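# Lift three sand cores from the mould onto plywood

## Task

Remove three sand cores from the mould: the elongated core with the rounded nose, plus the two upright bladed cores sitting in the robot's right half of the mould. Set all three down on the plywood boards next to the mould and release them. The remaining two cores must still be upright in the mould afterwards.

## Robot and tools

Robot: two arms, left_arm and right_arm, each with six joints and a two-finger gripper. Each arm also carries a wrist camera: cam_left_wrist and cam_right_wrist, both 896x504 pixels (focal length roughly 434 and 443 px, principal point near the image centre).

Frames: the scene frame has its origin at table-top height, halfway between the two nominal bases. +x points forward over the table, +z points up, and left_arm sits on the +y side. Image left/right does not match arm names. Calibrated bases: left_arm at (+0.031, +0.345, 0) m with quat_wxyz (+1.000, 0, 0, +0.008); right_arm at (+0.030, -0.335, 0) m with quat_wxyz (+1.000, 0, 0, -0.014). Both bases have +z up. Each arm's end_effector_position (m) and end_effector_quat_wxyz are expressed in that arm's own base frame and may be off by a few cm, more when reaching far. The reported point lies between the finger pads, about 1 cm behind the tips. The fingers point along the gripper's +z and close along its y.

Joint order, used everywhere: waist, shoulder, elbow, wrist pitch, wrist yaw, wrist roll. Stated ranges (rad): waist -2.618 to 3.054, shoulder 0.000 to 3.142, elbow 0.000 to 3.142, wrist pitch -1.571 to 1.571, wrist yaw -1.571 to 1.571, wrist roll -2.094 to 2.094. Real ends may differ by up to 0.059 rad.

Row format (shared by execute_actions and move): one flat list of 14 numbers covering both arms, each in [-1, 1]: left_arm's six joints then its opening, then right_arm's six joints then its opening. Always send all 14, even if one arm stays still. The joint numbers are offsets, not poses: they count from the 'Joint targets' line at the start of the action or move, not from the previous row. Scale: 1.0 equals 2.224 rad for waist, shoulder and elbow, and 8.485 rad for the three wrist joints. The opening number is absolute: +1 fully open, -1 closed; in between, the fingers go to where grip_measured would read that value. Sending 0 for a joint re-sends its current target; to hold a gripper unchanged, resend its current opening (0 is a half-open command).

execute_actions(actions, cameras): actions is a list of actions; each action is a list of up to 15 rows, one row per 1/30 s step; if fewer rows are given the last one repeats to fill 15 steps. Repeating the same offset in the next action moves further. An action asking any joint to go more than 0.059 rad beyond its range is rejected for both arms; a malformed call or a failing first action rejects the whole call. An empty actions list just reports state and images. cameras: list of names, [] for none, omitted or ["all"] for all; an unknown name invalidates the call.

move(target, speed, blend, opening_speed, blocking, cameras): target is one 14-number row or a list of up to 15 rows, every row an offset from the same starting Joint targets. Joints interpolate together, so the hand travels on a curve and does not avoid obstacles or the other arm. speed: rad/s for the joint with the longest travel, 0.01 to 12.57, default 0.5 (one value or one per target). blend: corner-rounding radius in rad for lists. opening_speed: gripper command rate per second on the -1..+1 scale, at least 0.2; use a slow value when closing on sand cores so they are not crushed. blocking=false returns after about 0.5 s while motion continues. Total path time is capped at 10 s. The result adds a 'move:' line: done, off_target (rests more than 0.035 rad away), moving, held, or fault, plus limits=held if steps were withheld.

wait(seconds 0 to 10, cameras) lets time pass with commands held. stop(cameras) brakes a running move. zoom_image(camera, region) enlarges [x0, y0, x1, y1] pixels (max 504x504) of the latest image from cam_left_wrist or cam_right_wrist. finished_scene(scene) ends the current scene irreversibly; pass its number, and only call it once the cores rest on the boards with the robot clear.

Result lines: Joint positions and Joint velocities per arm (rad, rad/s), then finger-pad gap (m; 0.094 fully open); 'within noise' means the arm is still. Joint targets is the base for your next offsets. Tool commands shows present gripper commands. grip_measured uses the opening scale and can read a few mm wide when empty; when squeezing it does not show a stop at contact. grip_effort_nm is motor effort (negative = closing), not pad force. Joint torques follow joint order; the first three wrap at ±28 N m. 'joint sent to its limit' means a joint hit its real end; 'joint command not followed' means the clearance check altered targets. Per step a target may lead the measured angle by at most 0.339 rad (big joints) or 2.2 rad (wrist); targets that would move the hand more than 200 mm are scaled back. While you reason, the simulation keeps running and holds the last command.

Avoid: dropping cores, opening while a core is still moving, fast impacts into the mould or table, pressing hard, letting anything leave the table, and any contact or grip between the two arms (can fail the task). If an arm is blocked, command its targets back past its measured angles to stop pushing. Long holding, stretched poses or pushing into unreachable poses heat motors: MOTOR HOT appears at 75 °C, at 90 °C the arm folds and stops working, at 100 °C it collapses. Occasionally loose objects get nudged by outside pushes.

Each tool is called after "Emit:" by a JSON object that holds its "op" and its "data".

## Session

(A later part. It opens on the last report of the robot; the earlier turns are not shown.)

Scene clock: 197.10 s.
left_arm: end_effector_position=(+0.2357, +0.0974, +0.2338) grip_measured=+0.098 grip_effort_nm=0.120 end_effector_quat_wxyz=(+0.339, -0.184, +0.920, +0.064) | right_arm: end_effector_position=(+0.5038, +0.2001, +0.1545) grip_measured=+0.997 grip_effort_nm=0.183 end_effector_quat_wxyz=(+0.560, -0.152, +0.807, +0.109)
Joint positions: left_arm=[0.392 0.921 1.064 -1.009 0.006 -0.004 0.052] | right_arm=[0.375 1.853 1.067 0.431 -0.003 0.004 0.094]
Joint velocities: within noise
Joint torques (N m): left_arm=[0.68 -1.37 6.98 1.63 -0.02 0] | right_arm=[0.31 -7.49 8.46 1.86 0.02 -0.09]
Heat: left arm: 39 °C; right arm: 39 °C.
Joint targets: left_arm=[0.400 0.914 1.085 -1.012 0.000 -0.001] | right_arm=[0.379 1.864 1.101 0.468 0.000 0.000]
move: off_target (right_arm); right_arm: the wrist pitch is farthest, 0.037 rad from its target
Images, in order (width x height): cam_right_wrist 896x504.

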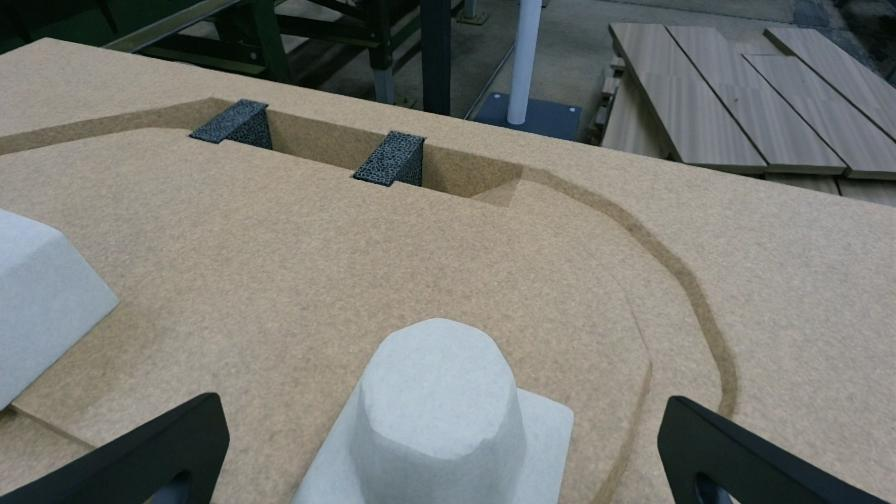

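Emit:
{"op": "move", "data": {"target": [0,0,0,0,0,0,0.1,0,0,0,0,0,0,-0.55], "opening_speed": 0.7, "cameras": ["cam_right_wrist"]}}

Emit:
{"op": "move", "data": {"target": [[0,0,0,0,0,0,0.1,0,-0.027,0.0292,-0.0154,0,0,-0.55],[0,0,0,0,0,0,0.1,0,-0.0562,0.0742,-0.0337,0,0,-0.55],[0,0,0,0,0,0,0.1,0,-0.0697,0.1439,-0.0567,0,0,-0.55]], "speed": [0.12,0.18,0.3], "blend": 0.01, "cameras": ["cam_right_wrist"]}}

Scene clock: 203.03 s.
left_arm: end_effector_position=(+0.2357, +0.0974, +0.2338) grip_measured=+0.098 grip_effort_nm=0.125 end_effector_quat_wxyz=(+0.339, -0.184, +0.920, +0.064) | right_arm: end_effector_position=(+0.5041, +0.2006, +0.1557) grip_measured=-0.253 grip_effort_nm=-1.004 end_effector_quat_wxyz=(+0.562, -0.152, +0.805, +0.109)
Joint positions: left_arm=[0.392 0.921 1.064 -1.009 0.006 -0.004 0.052] | right_arm=[0.376 1.853 1.067 0.436 -0.003 0.004 0.035]
Joint velocities: within noise
Joint torques (N m): left_arm=[0.72 -1.36 7.01 1.63 -0.04 -0.01] | right_arm=[0.24 -7.49 8.46 1.82 0.01 -0.09]
Heat: left arm: 39 °C; right arm: 39 °C.
Joint targets: left_arm=[0.400 0.914 1.085 -1.012 0.000 -0.001] | right_arm=[0.379 1.864 1.101 0.468 0.000 0.000]
move: done
Images, in order (width x height): cam_right_wrist 896x504.

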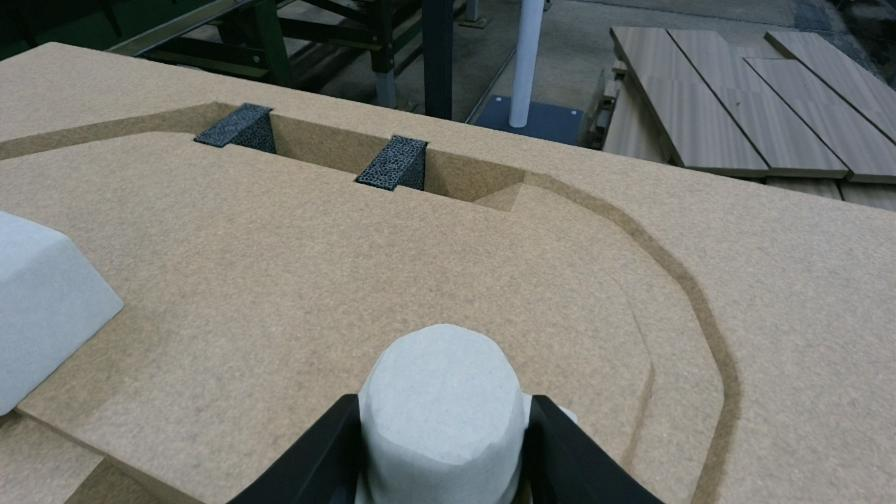

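Scene clock: 206.33 s.
left_arm: end_effector_position=(+0.2357, +0.0974, +0.2338) grip_measured=+0.098 grip_effort_nm=0.125 end_effector_quat_wxyz=(+0.339, -0.184, +0.920, +0.064) | right_arm: end_effector_position=(+0.5023, +0.1999, +0.2255) grip_measured=-0.257 grip_effort_nm=-1.004 end_effector_quat_wxyz=(+0.512, -0.159, +0.838, +0.099)
Joint positions: left_arm=[0.392 0.921 1.064 -1.009 0.006 -0.004 0.052] | right_arm=[0.376 1.762 1.368 -0.08 -0.003 0.003 0.035]
Joint velocities: within noise
Joint torques (N m): left_arm=[0.65 -1.25 6.89 1.65 -0.03 -0.03] | right_arm=[0.27 -12.62 10.59 2.1 0.01 -0.07]
Heat: left arm: 39 °C; right arm: 41 °C.
Joint targets: left_arm=[0.400 0.914 1.085 -1.012 0.000 -0.001] | right_arm=[0.379 1.709 1.421 -0.013 0.000 0.000]
move: off_target (right_arm); right_arm: the wrist pitch is farthest, 0.067 rad from its target
Images, in order (width x height): cam_right_wrist 896x504.

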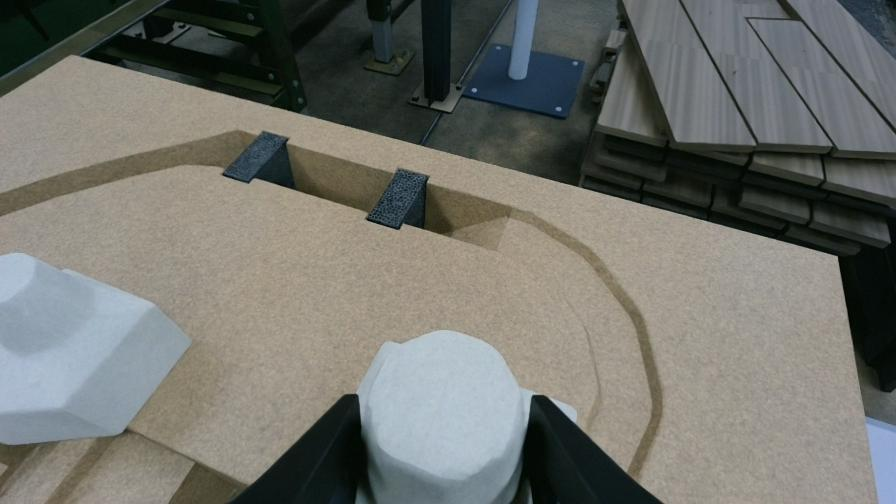

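Emit:
{"op": "move", "data": {"target": [[0,0,0,0,0,0,0.1,0,-0.2289,-0.1129,-0.0421,0,0,-0.55],[0,0,0,0,0,0,0.1,-0.4002,-0.2289,-0.1129,-0.0421,0,0,-0.55],[0,0,0,0,0,0,0.1,-0.4002,-0.0220,0.094,-0.1635,0,0,-0.55],[0,0,0,0,0,0,0.1,-0.4002,0.0589,0.0715,-0.1623,0,0,-0.55]], "speed": [0.5,0.7,0.7,0.25], "blend": [0.08,0.08,0.05,0]}}

Scene clock: 222.70 s.
left_arm: end_effector_position=(+0.2357, +0.0974, +0.2338) grip_measured=+0.098 grip_effort_nm=0.125 end_effector_quat_wxyz=(+0.339, -0.184, +0.920, +0.064) | right_arm: end_effector_position=(+0.2859, -0.1596, +0.1196) grip_measured=-0.258 grip_effort_nm=-1.004 end_effector_quat_wxyz=(-0.031, +0.253, +0.967, +0.005)
Joint positions: left_arm=[0.392 0.921 1.064 -1.009 0.006 -0.004 0.052] | right_arm=[-0.509 1.844 1.583 -1.373 0.006 0.003 0.035]
Joint velocities: within noise
Joint torques (N m): left_arm=[0.59 -1.29 6.9 1.62 -0.03 -0.03] | right_arm=[-0.21 -7.98 4.9 -0.14 -0.06 -0.07]
Heat: left arm: 38 °C; right arm: 43 °C.
Joint targets: left_arm=[0.400 0.914 1.085 -1.012 0.000 -0.001] | right_arm=[-0.511 1.840 1.580 -1.390 0.000 0.000]
move: done

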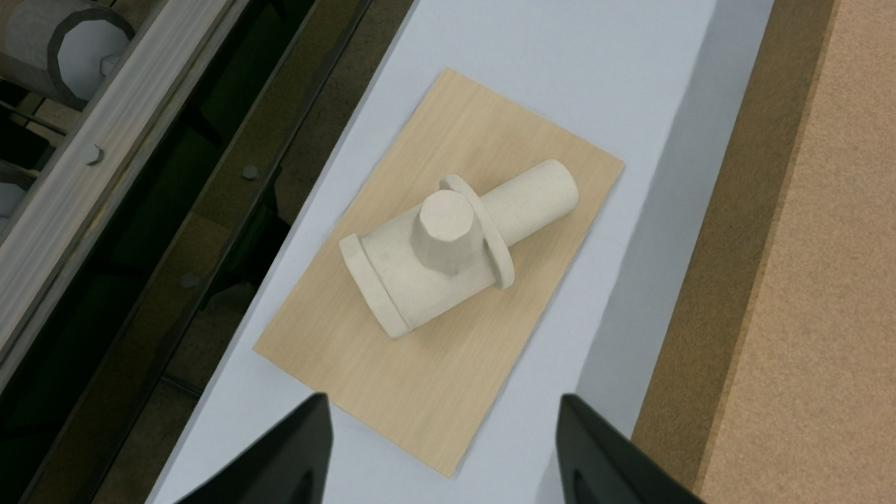

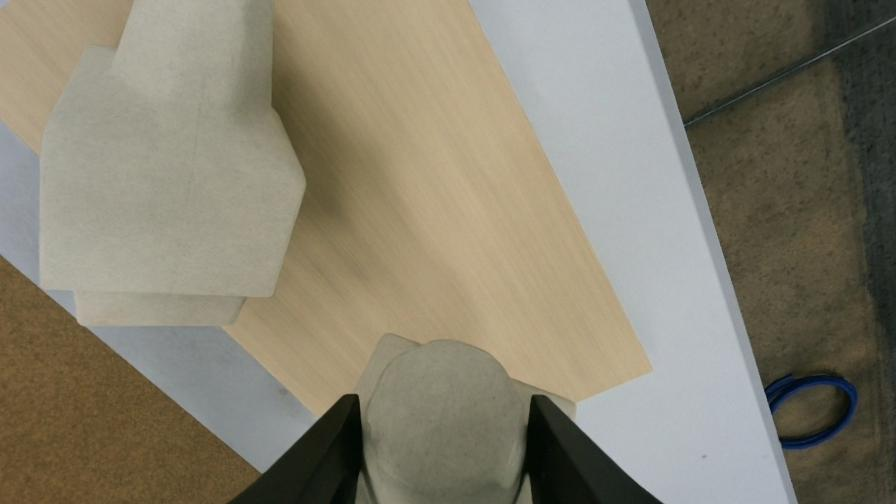

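Emit:
{"op": "move", "data": {"target": [0,0,0,0,0,0,0.1,0,0.1124,0.036,-0.0113,0,0,-0.55], "speed": 0.2, "cameras": ["cam_right_wrist"]}}

Scene clock: 234.30 s.
left_arm: end_effector_position=(+0.2357, +0.0974, +0.2338) grip_measured=+0.098 grip_effort_nm=0.129 end_effector_quat_wxyz=(+0.339, -0.184, +0.920, +0.064) | right_arm: end_effector_position=(+0.2780, -0.1550, +0.0611) grip_measured=-0.258 grip_effort_nm=-1.004 end_effector_quat_wxyz=(-0.153, +0.250, +0.956, +0.037)
Joint positions: left_arm=[0.392 0.921 1.064 -1.009 0.006 -0.004 0.052] | right_arm=[-0.509 2.08 1.633 -1.439 0.005 0.003 0.035]
Joint velocities: within noise
Joint torques (N m): left_arm=[0.62 -1.29 6.9 1.64 -0.03 -0.05] | right_arm=[-0.24 -8.09 6.72 -0.85 -0.05 -0.07]
Heat: left arm: 38 °C; right arm: 41 °C.
Joint targets: left_arm=[0.400 0.914 1.085 -1.012 0.000 -0.001] | right_arm=[-0.511 2.090 1.660 -1.486 0.000 0.000]
move: off_target (right_arm); right_arm: the wrist pitch is farthest, 0.047 rad from its target
Images, in order (width x height): cam_right_wrist 896x504.

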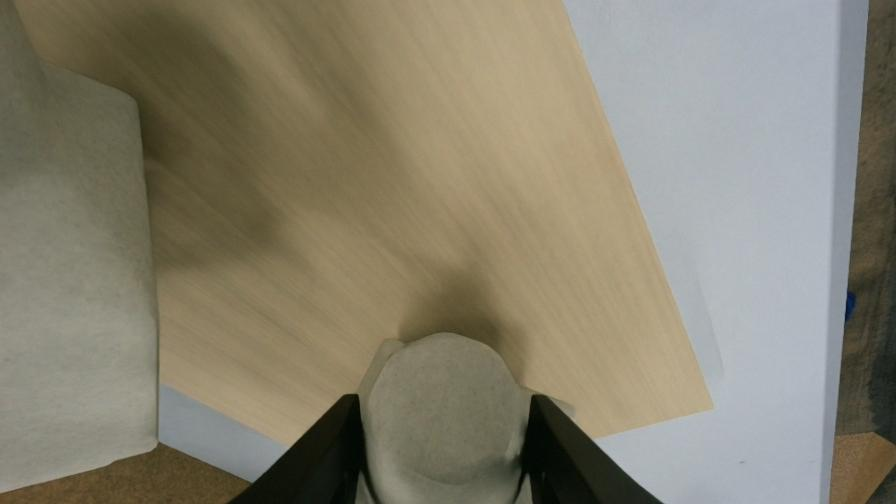

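Emit:
{"op": "move", "data": {"target": [0,0,0,0,0,0,0.1,0,0.0145,0,0,0,0,-0.55], "speed": 0.06, "cameras": ["cam_right_wrist"]}}

Scene clock: 237.97 s.
left_arm: end_effector_position=(+0.2357, +0.0974, +0.2338) grip_measured=+0.098 grip_effort_nm=0.129 end_effector_quat_wxyz=(+0.339, -0.184, +0.920, +0.064) | right_arm: end_effector_position=(+0.2762, -0.1537, +0.0552) grip_measured=-0.258 grip_effort_nm=-1.004 end_effector_quat_wxyz=(-0.167, +0.249, +0.953, +0.041)
Joint positions: left_arm=[0.392 0.921 1.064 -1.009 0.006 -0.004 0.052] | right_arm=[-0.509 2.106 1.639 -1.449 0.003 0.003 0.035]
Joint velocities: within noise
Joint torques (N m): left_arm=[0.72 -1.43 6.95 1.64 -0.05 -0.02] | right_arm=[-0.2 -7.73 6.09 -0.82 -0.05 -0.07]
Heat: left arm: 38 °C; right arm: 40 °C.
Joint targets: left_arm=[0.400 0.914 1.085 -1.012 0.000 -0.001] | right_arm=[-0.511 2.122 1.660 -1.486 0.000 0.000]
move: off_target (right_arm); right_arm: the wrist pitch is farthest, 0.037 rad from its target
Images, in order (width x height): cam_right_wrist 896x504.

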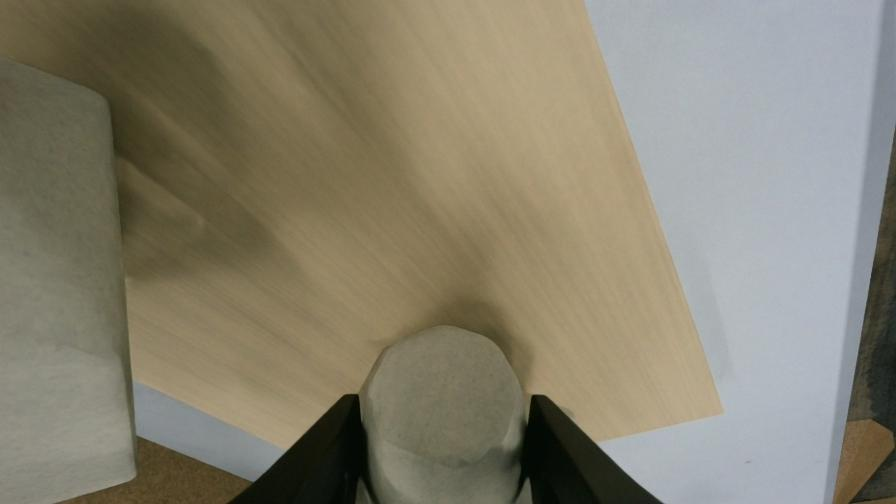

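Emit:
{"op": "move", "data": {"target": [0,0,0,0,0,0,0.1,0,0.0065,0,0.001,0,0,-0.55], "speed": 0.05, "cameras": ["cam_right_wrist"]}}

Scene clock: 241.23 s.
left_arm: end_effector_position=(+0.2357, +0.0974, +0.2338) grip_measured=+0.098 grip_effort_nm=0.125 end_effector_quat_wxyz=(+0.339, -0.184, +0.920, +0.064) | right_arm: end_effector_position=(+0.2758, -0.1533, +0.0529) grip_measured=-0.258 grip_effort_nm=-1.009 end_effector_quat_wxyz=(-0.172, +0.249, +0.952, +0.043)
Joint positions: left_arm=[0.392 0.921 1.064 -1.009 0.006 -0.004 0.052] | right_arm=[-0.509 2.116 1.642 -1.452 0.002 0.003 0.035]
Joint velocities: within noise
Joint torques (N m): left_arm=[0.68 -1.32 6.91 1.64 -0.04 -0.03] | right_arm=[-0.23 -7.43 5.86 -0.71 -0.02 -0.07]
Heat: left arm: 38 °C; right arm: 40 °C.
Joint targets: left_arm=[0.400 0.914 1.085 -1.012 0.000 -0.001] | right_arm=[-0.511 2.136 1.660 -1.478 0.000 0.000]
move: done
Images, in order (width x height): cam_right_wrist 896x504.

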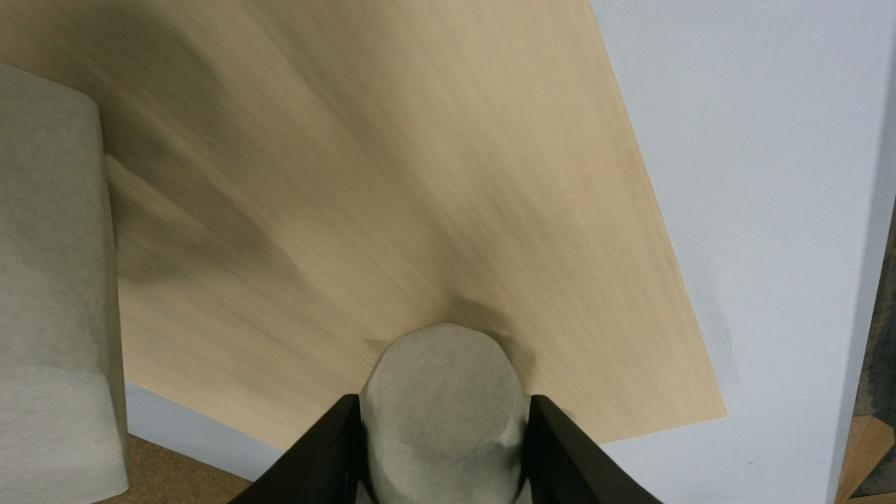

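Emit:
{"op": "move", "data": {"target": [0,0,0,0,0,0,0.1,0,0.0117,0,0.0026,0,0,-0.55], "speed": 0.05, "cameras": ["cam_right_wrist"]}}

Scene clock: 244.77 s.
left_arm: end_effector_position=(+0.2357, +0.0974, +0.2338) grip_measured=+0.098 grip_effort_nm=0.129 end_effector_quat_wxyz=(+0.339, -0.184, +0.920, +0.064) | right_arm: end_effector_position=(+0.2768, -0.1526, +0.0516) grip_measured=-0.258 grip_effort_nm=-1.004 end_effector_quat_wxyz=(-0.176, +0.249, +0.951, +0.048)
Joint positions: left_arm=[0.392 0.921 1.064 -1.009 0.006 -0.004 0.052] | right_arm=[-0.509 2.13 1.654 -1.461 -0.004 0.001 0.035]
Joint velocities: within noise
Joint torques (N m): left_arm=[0.66 -1.37 6.93 1.65 -0.05 0] | right_arm=[-0.16 -6.56 4.9 -0.42 0.04 -0.02]
Heat: left arm: 38 °C; right arm: 40 °C.
Joint targets: left_arm=[0.400 0.914 1.085 -1.012 0.000 -0.001] | right_arm=[-0.511 2.163 1.660 -1.455 0.000 0.000]
move: done
Images, in order (width x height): cam_right_wrist 896x504.

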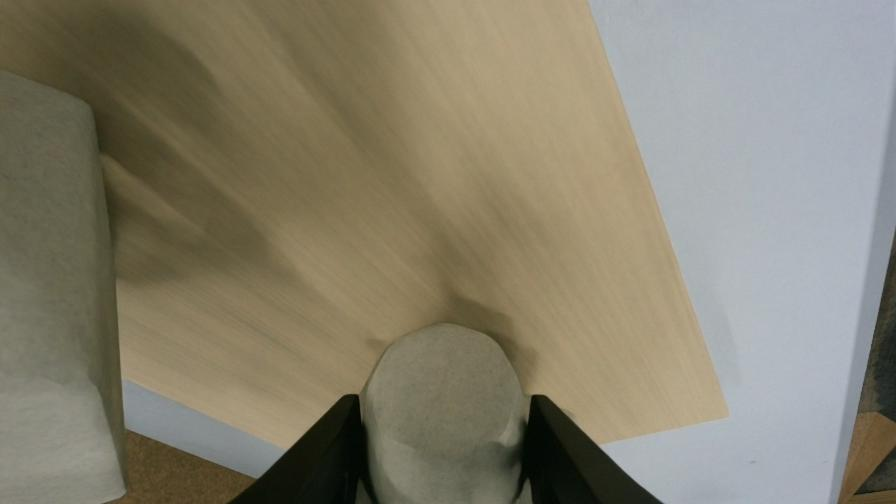

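Emit:
{"op": "move", "data": {"target": [0,0,0,0,0,0,0.1,0,0,0,0,0,0,-0.15], "opening_speed": 0.2, "cameras": ["cam_right_wrist"]}}

Scene clock: 248.57 s.
left_arm: end_effector_position=(+0.2357, +0.0974, +0.2338) grip_measured=+0.098 grip_effort_nm=0.129 end_effector_quat_wxyz=(+0.339, -0.184, +0.920, +0.064) | right_arm: end_effector_position=(+0.2759, -0.1526, +0.0446) grip_measured=-0.153 grip_effort_nm=0.178 end_effector_quat_wxyz=(-0.185, +0.248, +0.950, +0.049)
Joint positions: left_arm=[0.392 0.921 1.064 -1.009 0.006 -0.004 0.052] | right_arm=[-0.509 2.153 1.654 -1.458 -0.001 0.001 0.04]
Joint velocities: within noise
Joint torques (N m): left_arm=[0.59 -1.33 6.95 1.65 -0.03 -0.02] | right_arm=[-0.31 -8.4 4.88 -0.51 0 -0.04]
Heat: left arm: 38 °C; right arm: 40 °C.
Joint targets: left_arm=[0.400 0.914 1.085 -1.012 0.000 -0.001] | right_arm=[-0.511 2.162 1.660 -1.455 0.000 0.000]
move: done
Images, in order (width x height): cam_right_wrist 896x504.

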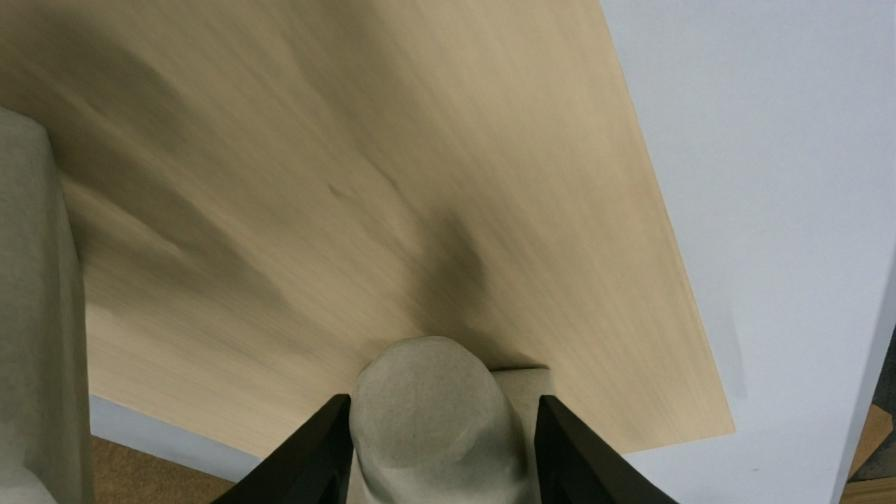

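Emit:
{"op": "move", "data": {"target": [[0,0,0,0,0,0,0.1,0,0,0,0,0,0,0.15],[0,0,0,0,0,0,0.1,0,0.007,0.11,-0.0155,0,0,0.15],[0,0,0,0,0,0,0.1,0,-0.15,0.2,-0.0155,0,0,0.15]], "speed": [0.3,0.3,0.5], "opening_speed": 0.5, "cameras": ["cam_right_wrist"]}}

Scene clock: 254.70 s.
left_arm: end_effector_position=(+0.2357, +0.0974, +0.2338) grip_measured=+0.098 grip_effort_nm=0.125 end_effector_quat_wxyz=(+0.339, -0.184, +0.920, +0.064) | right_arm: end_effector_position=(+0.3297, -0.1826, +0.2522) grip_measured=+0.147 grip_effort_nm=0.178 end_effector_quat_wxyz=(+0.127, +0.250, +0.959, -0.033)
Joint positions: left_arm=[0.392 0.921 1.064 -1.009 0.006 -0.004 0.052] | right_arm=[-0.509 1.838 2.088 -1.557 -0.001 0.001 0.054]
Joint velocities: within noise
Joint torques (N m): left_arm=[0.7 -1.35 6.93 1.63 -0.03 -0.03] | right_arm=[-0.21 -7.97 6.16 0.39 0 -0.05]
Heat: left arm: 38 °C; right arm: 40 °C.
Joint targets: left_arm=[0.400 0.914 1.085 -1.012 0.000 -0.001] | right_arm=[-0.511 1.829 2.105 -1.572 0.000 0.000]
joint sent to its limit (right arm) — the wrist pitch, lower limit.
move: done; joint sent to its limit at target 2
Images, in order (width x height): cam_right_wrist 896x504.

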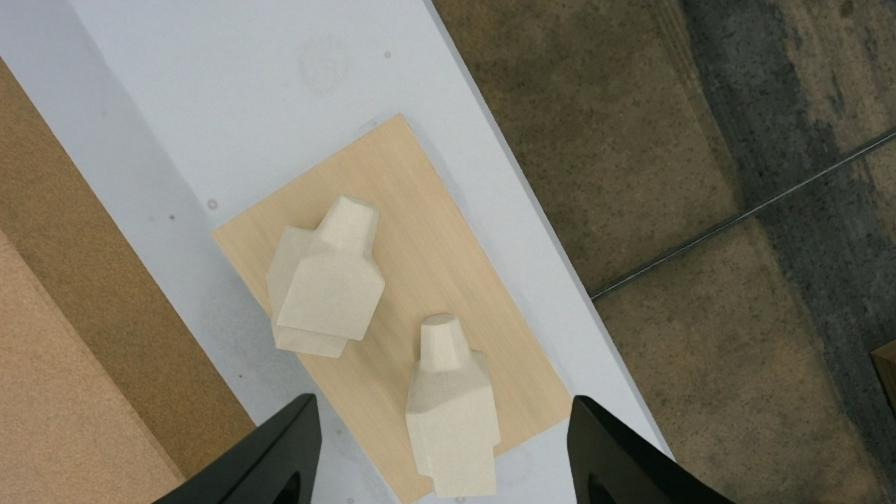

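Emit:
{"op": "zoom_image", "data": {"camera": "cam_right_wrist", "region": [200, 180, 600, 504]}}

Scaled by 1.260.

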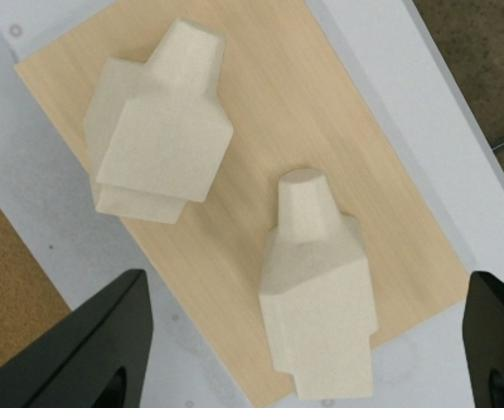

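Emit:
{"op": "finished_scene", "data": {"scene": 2}}

The scene is finished: the task was done.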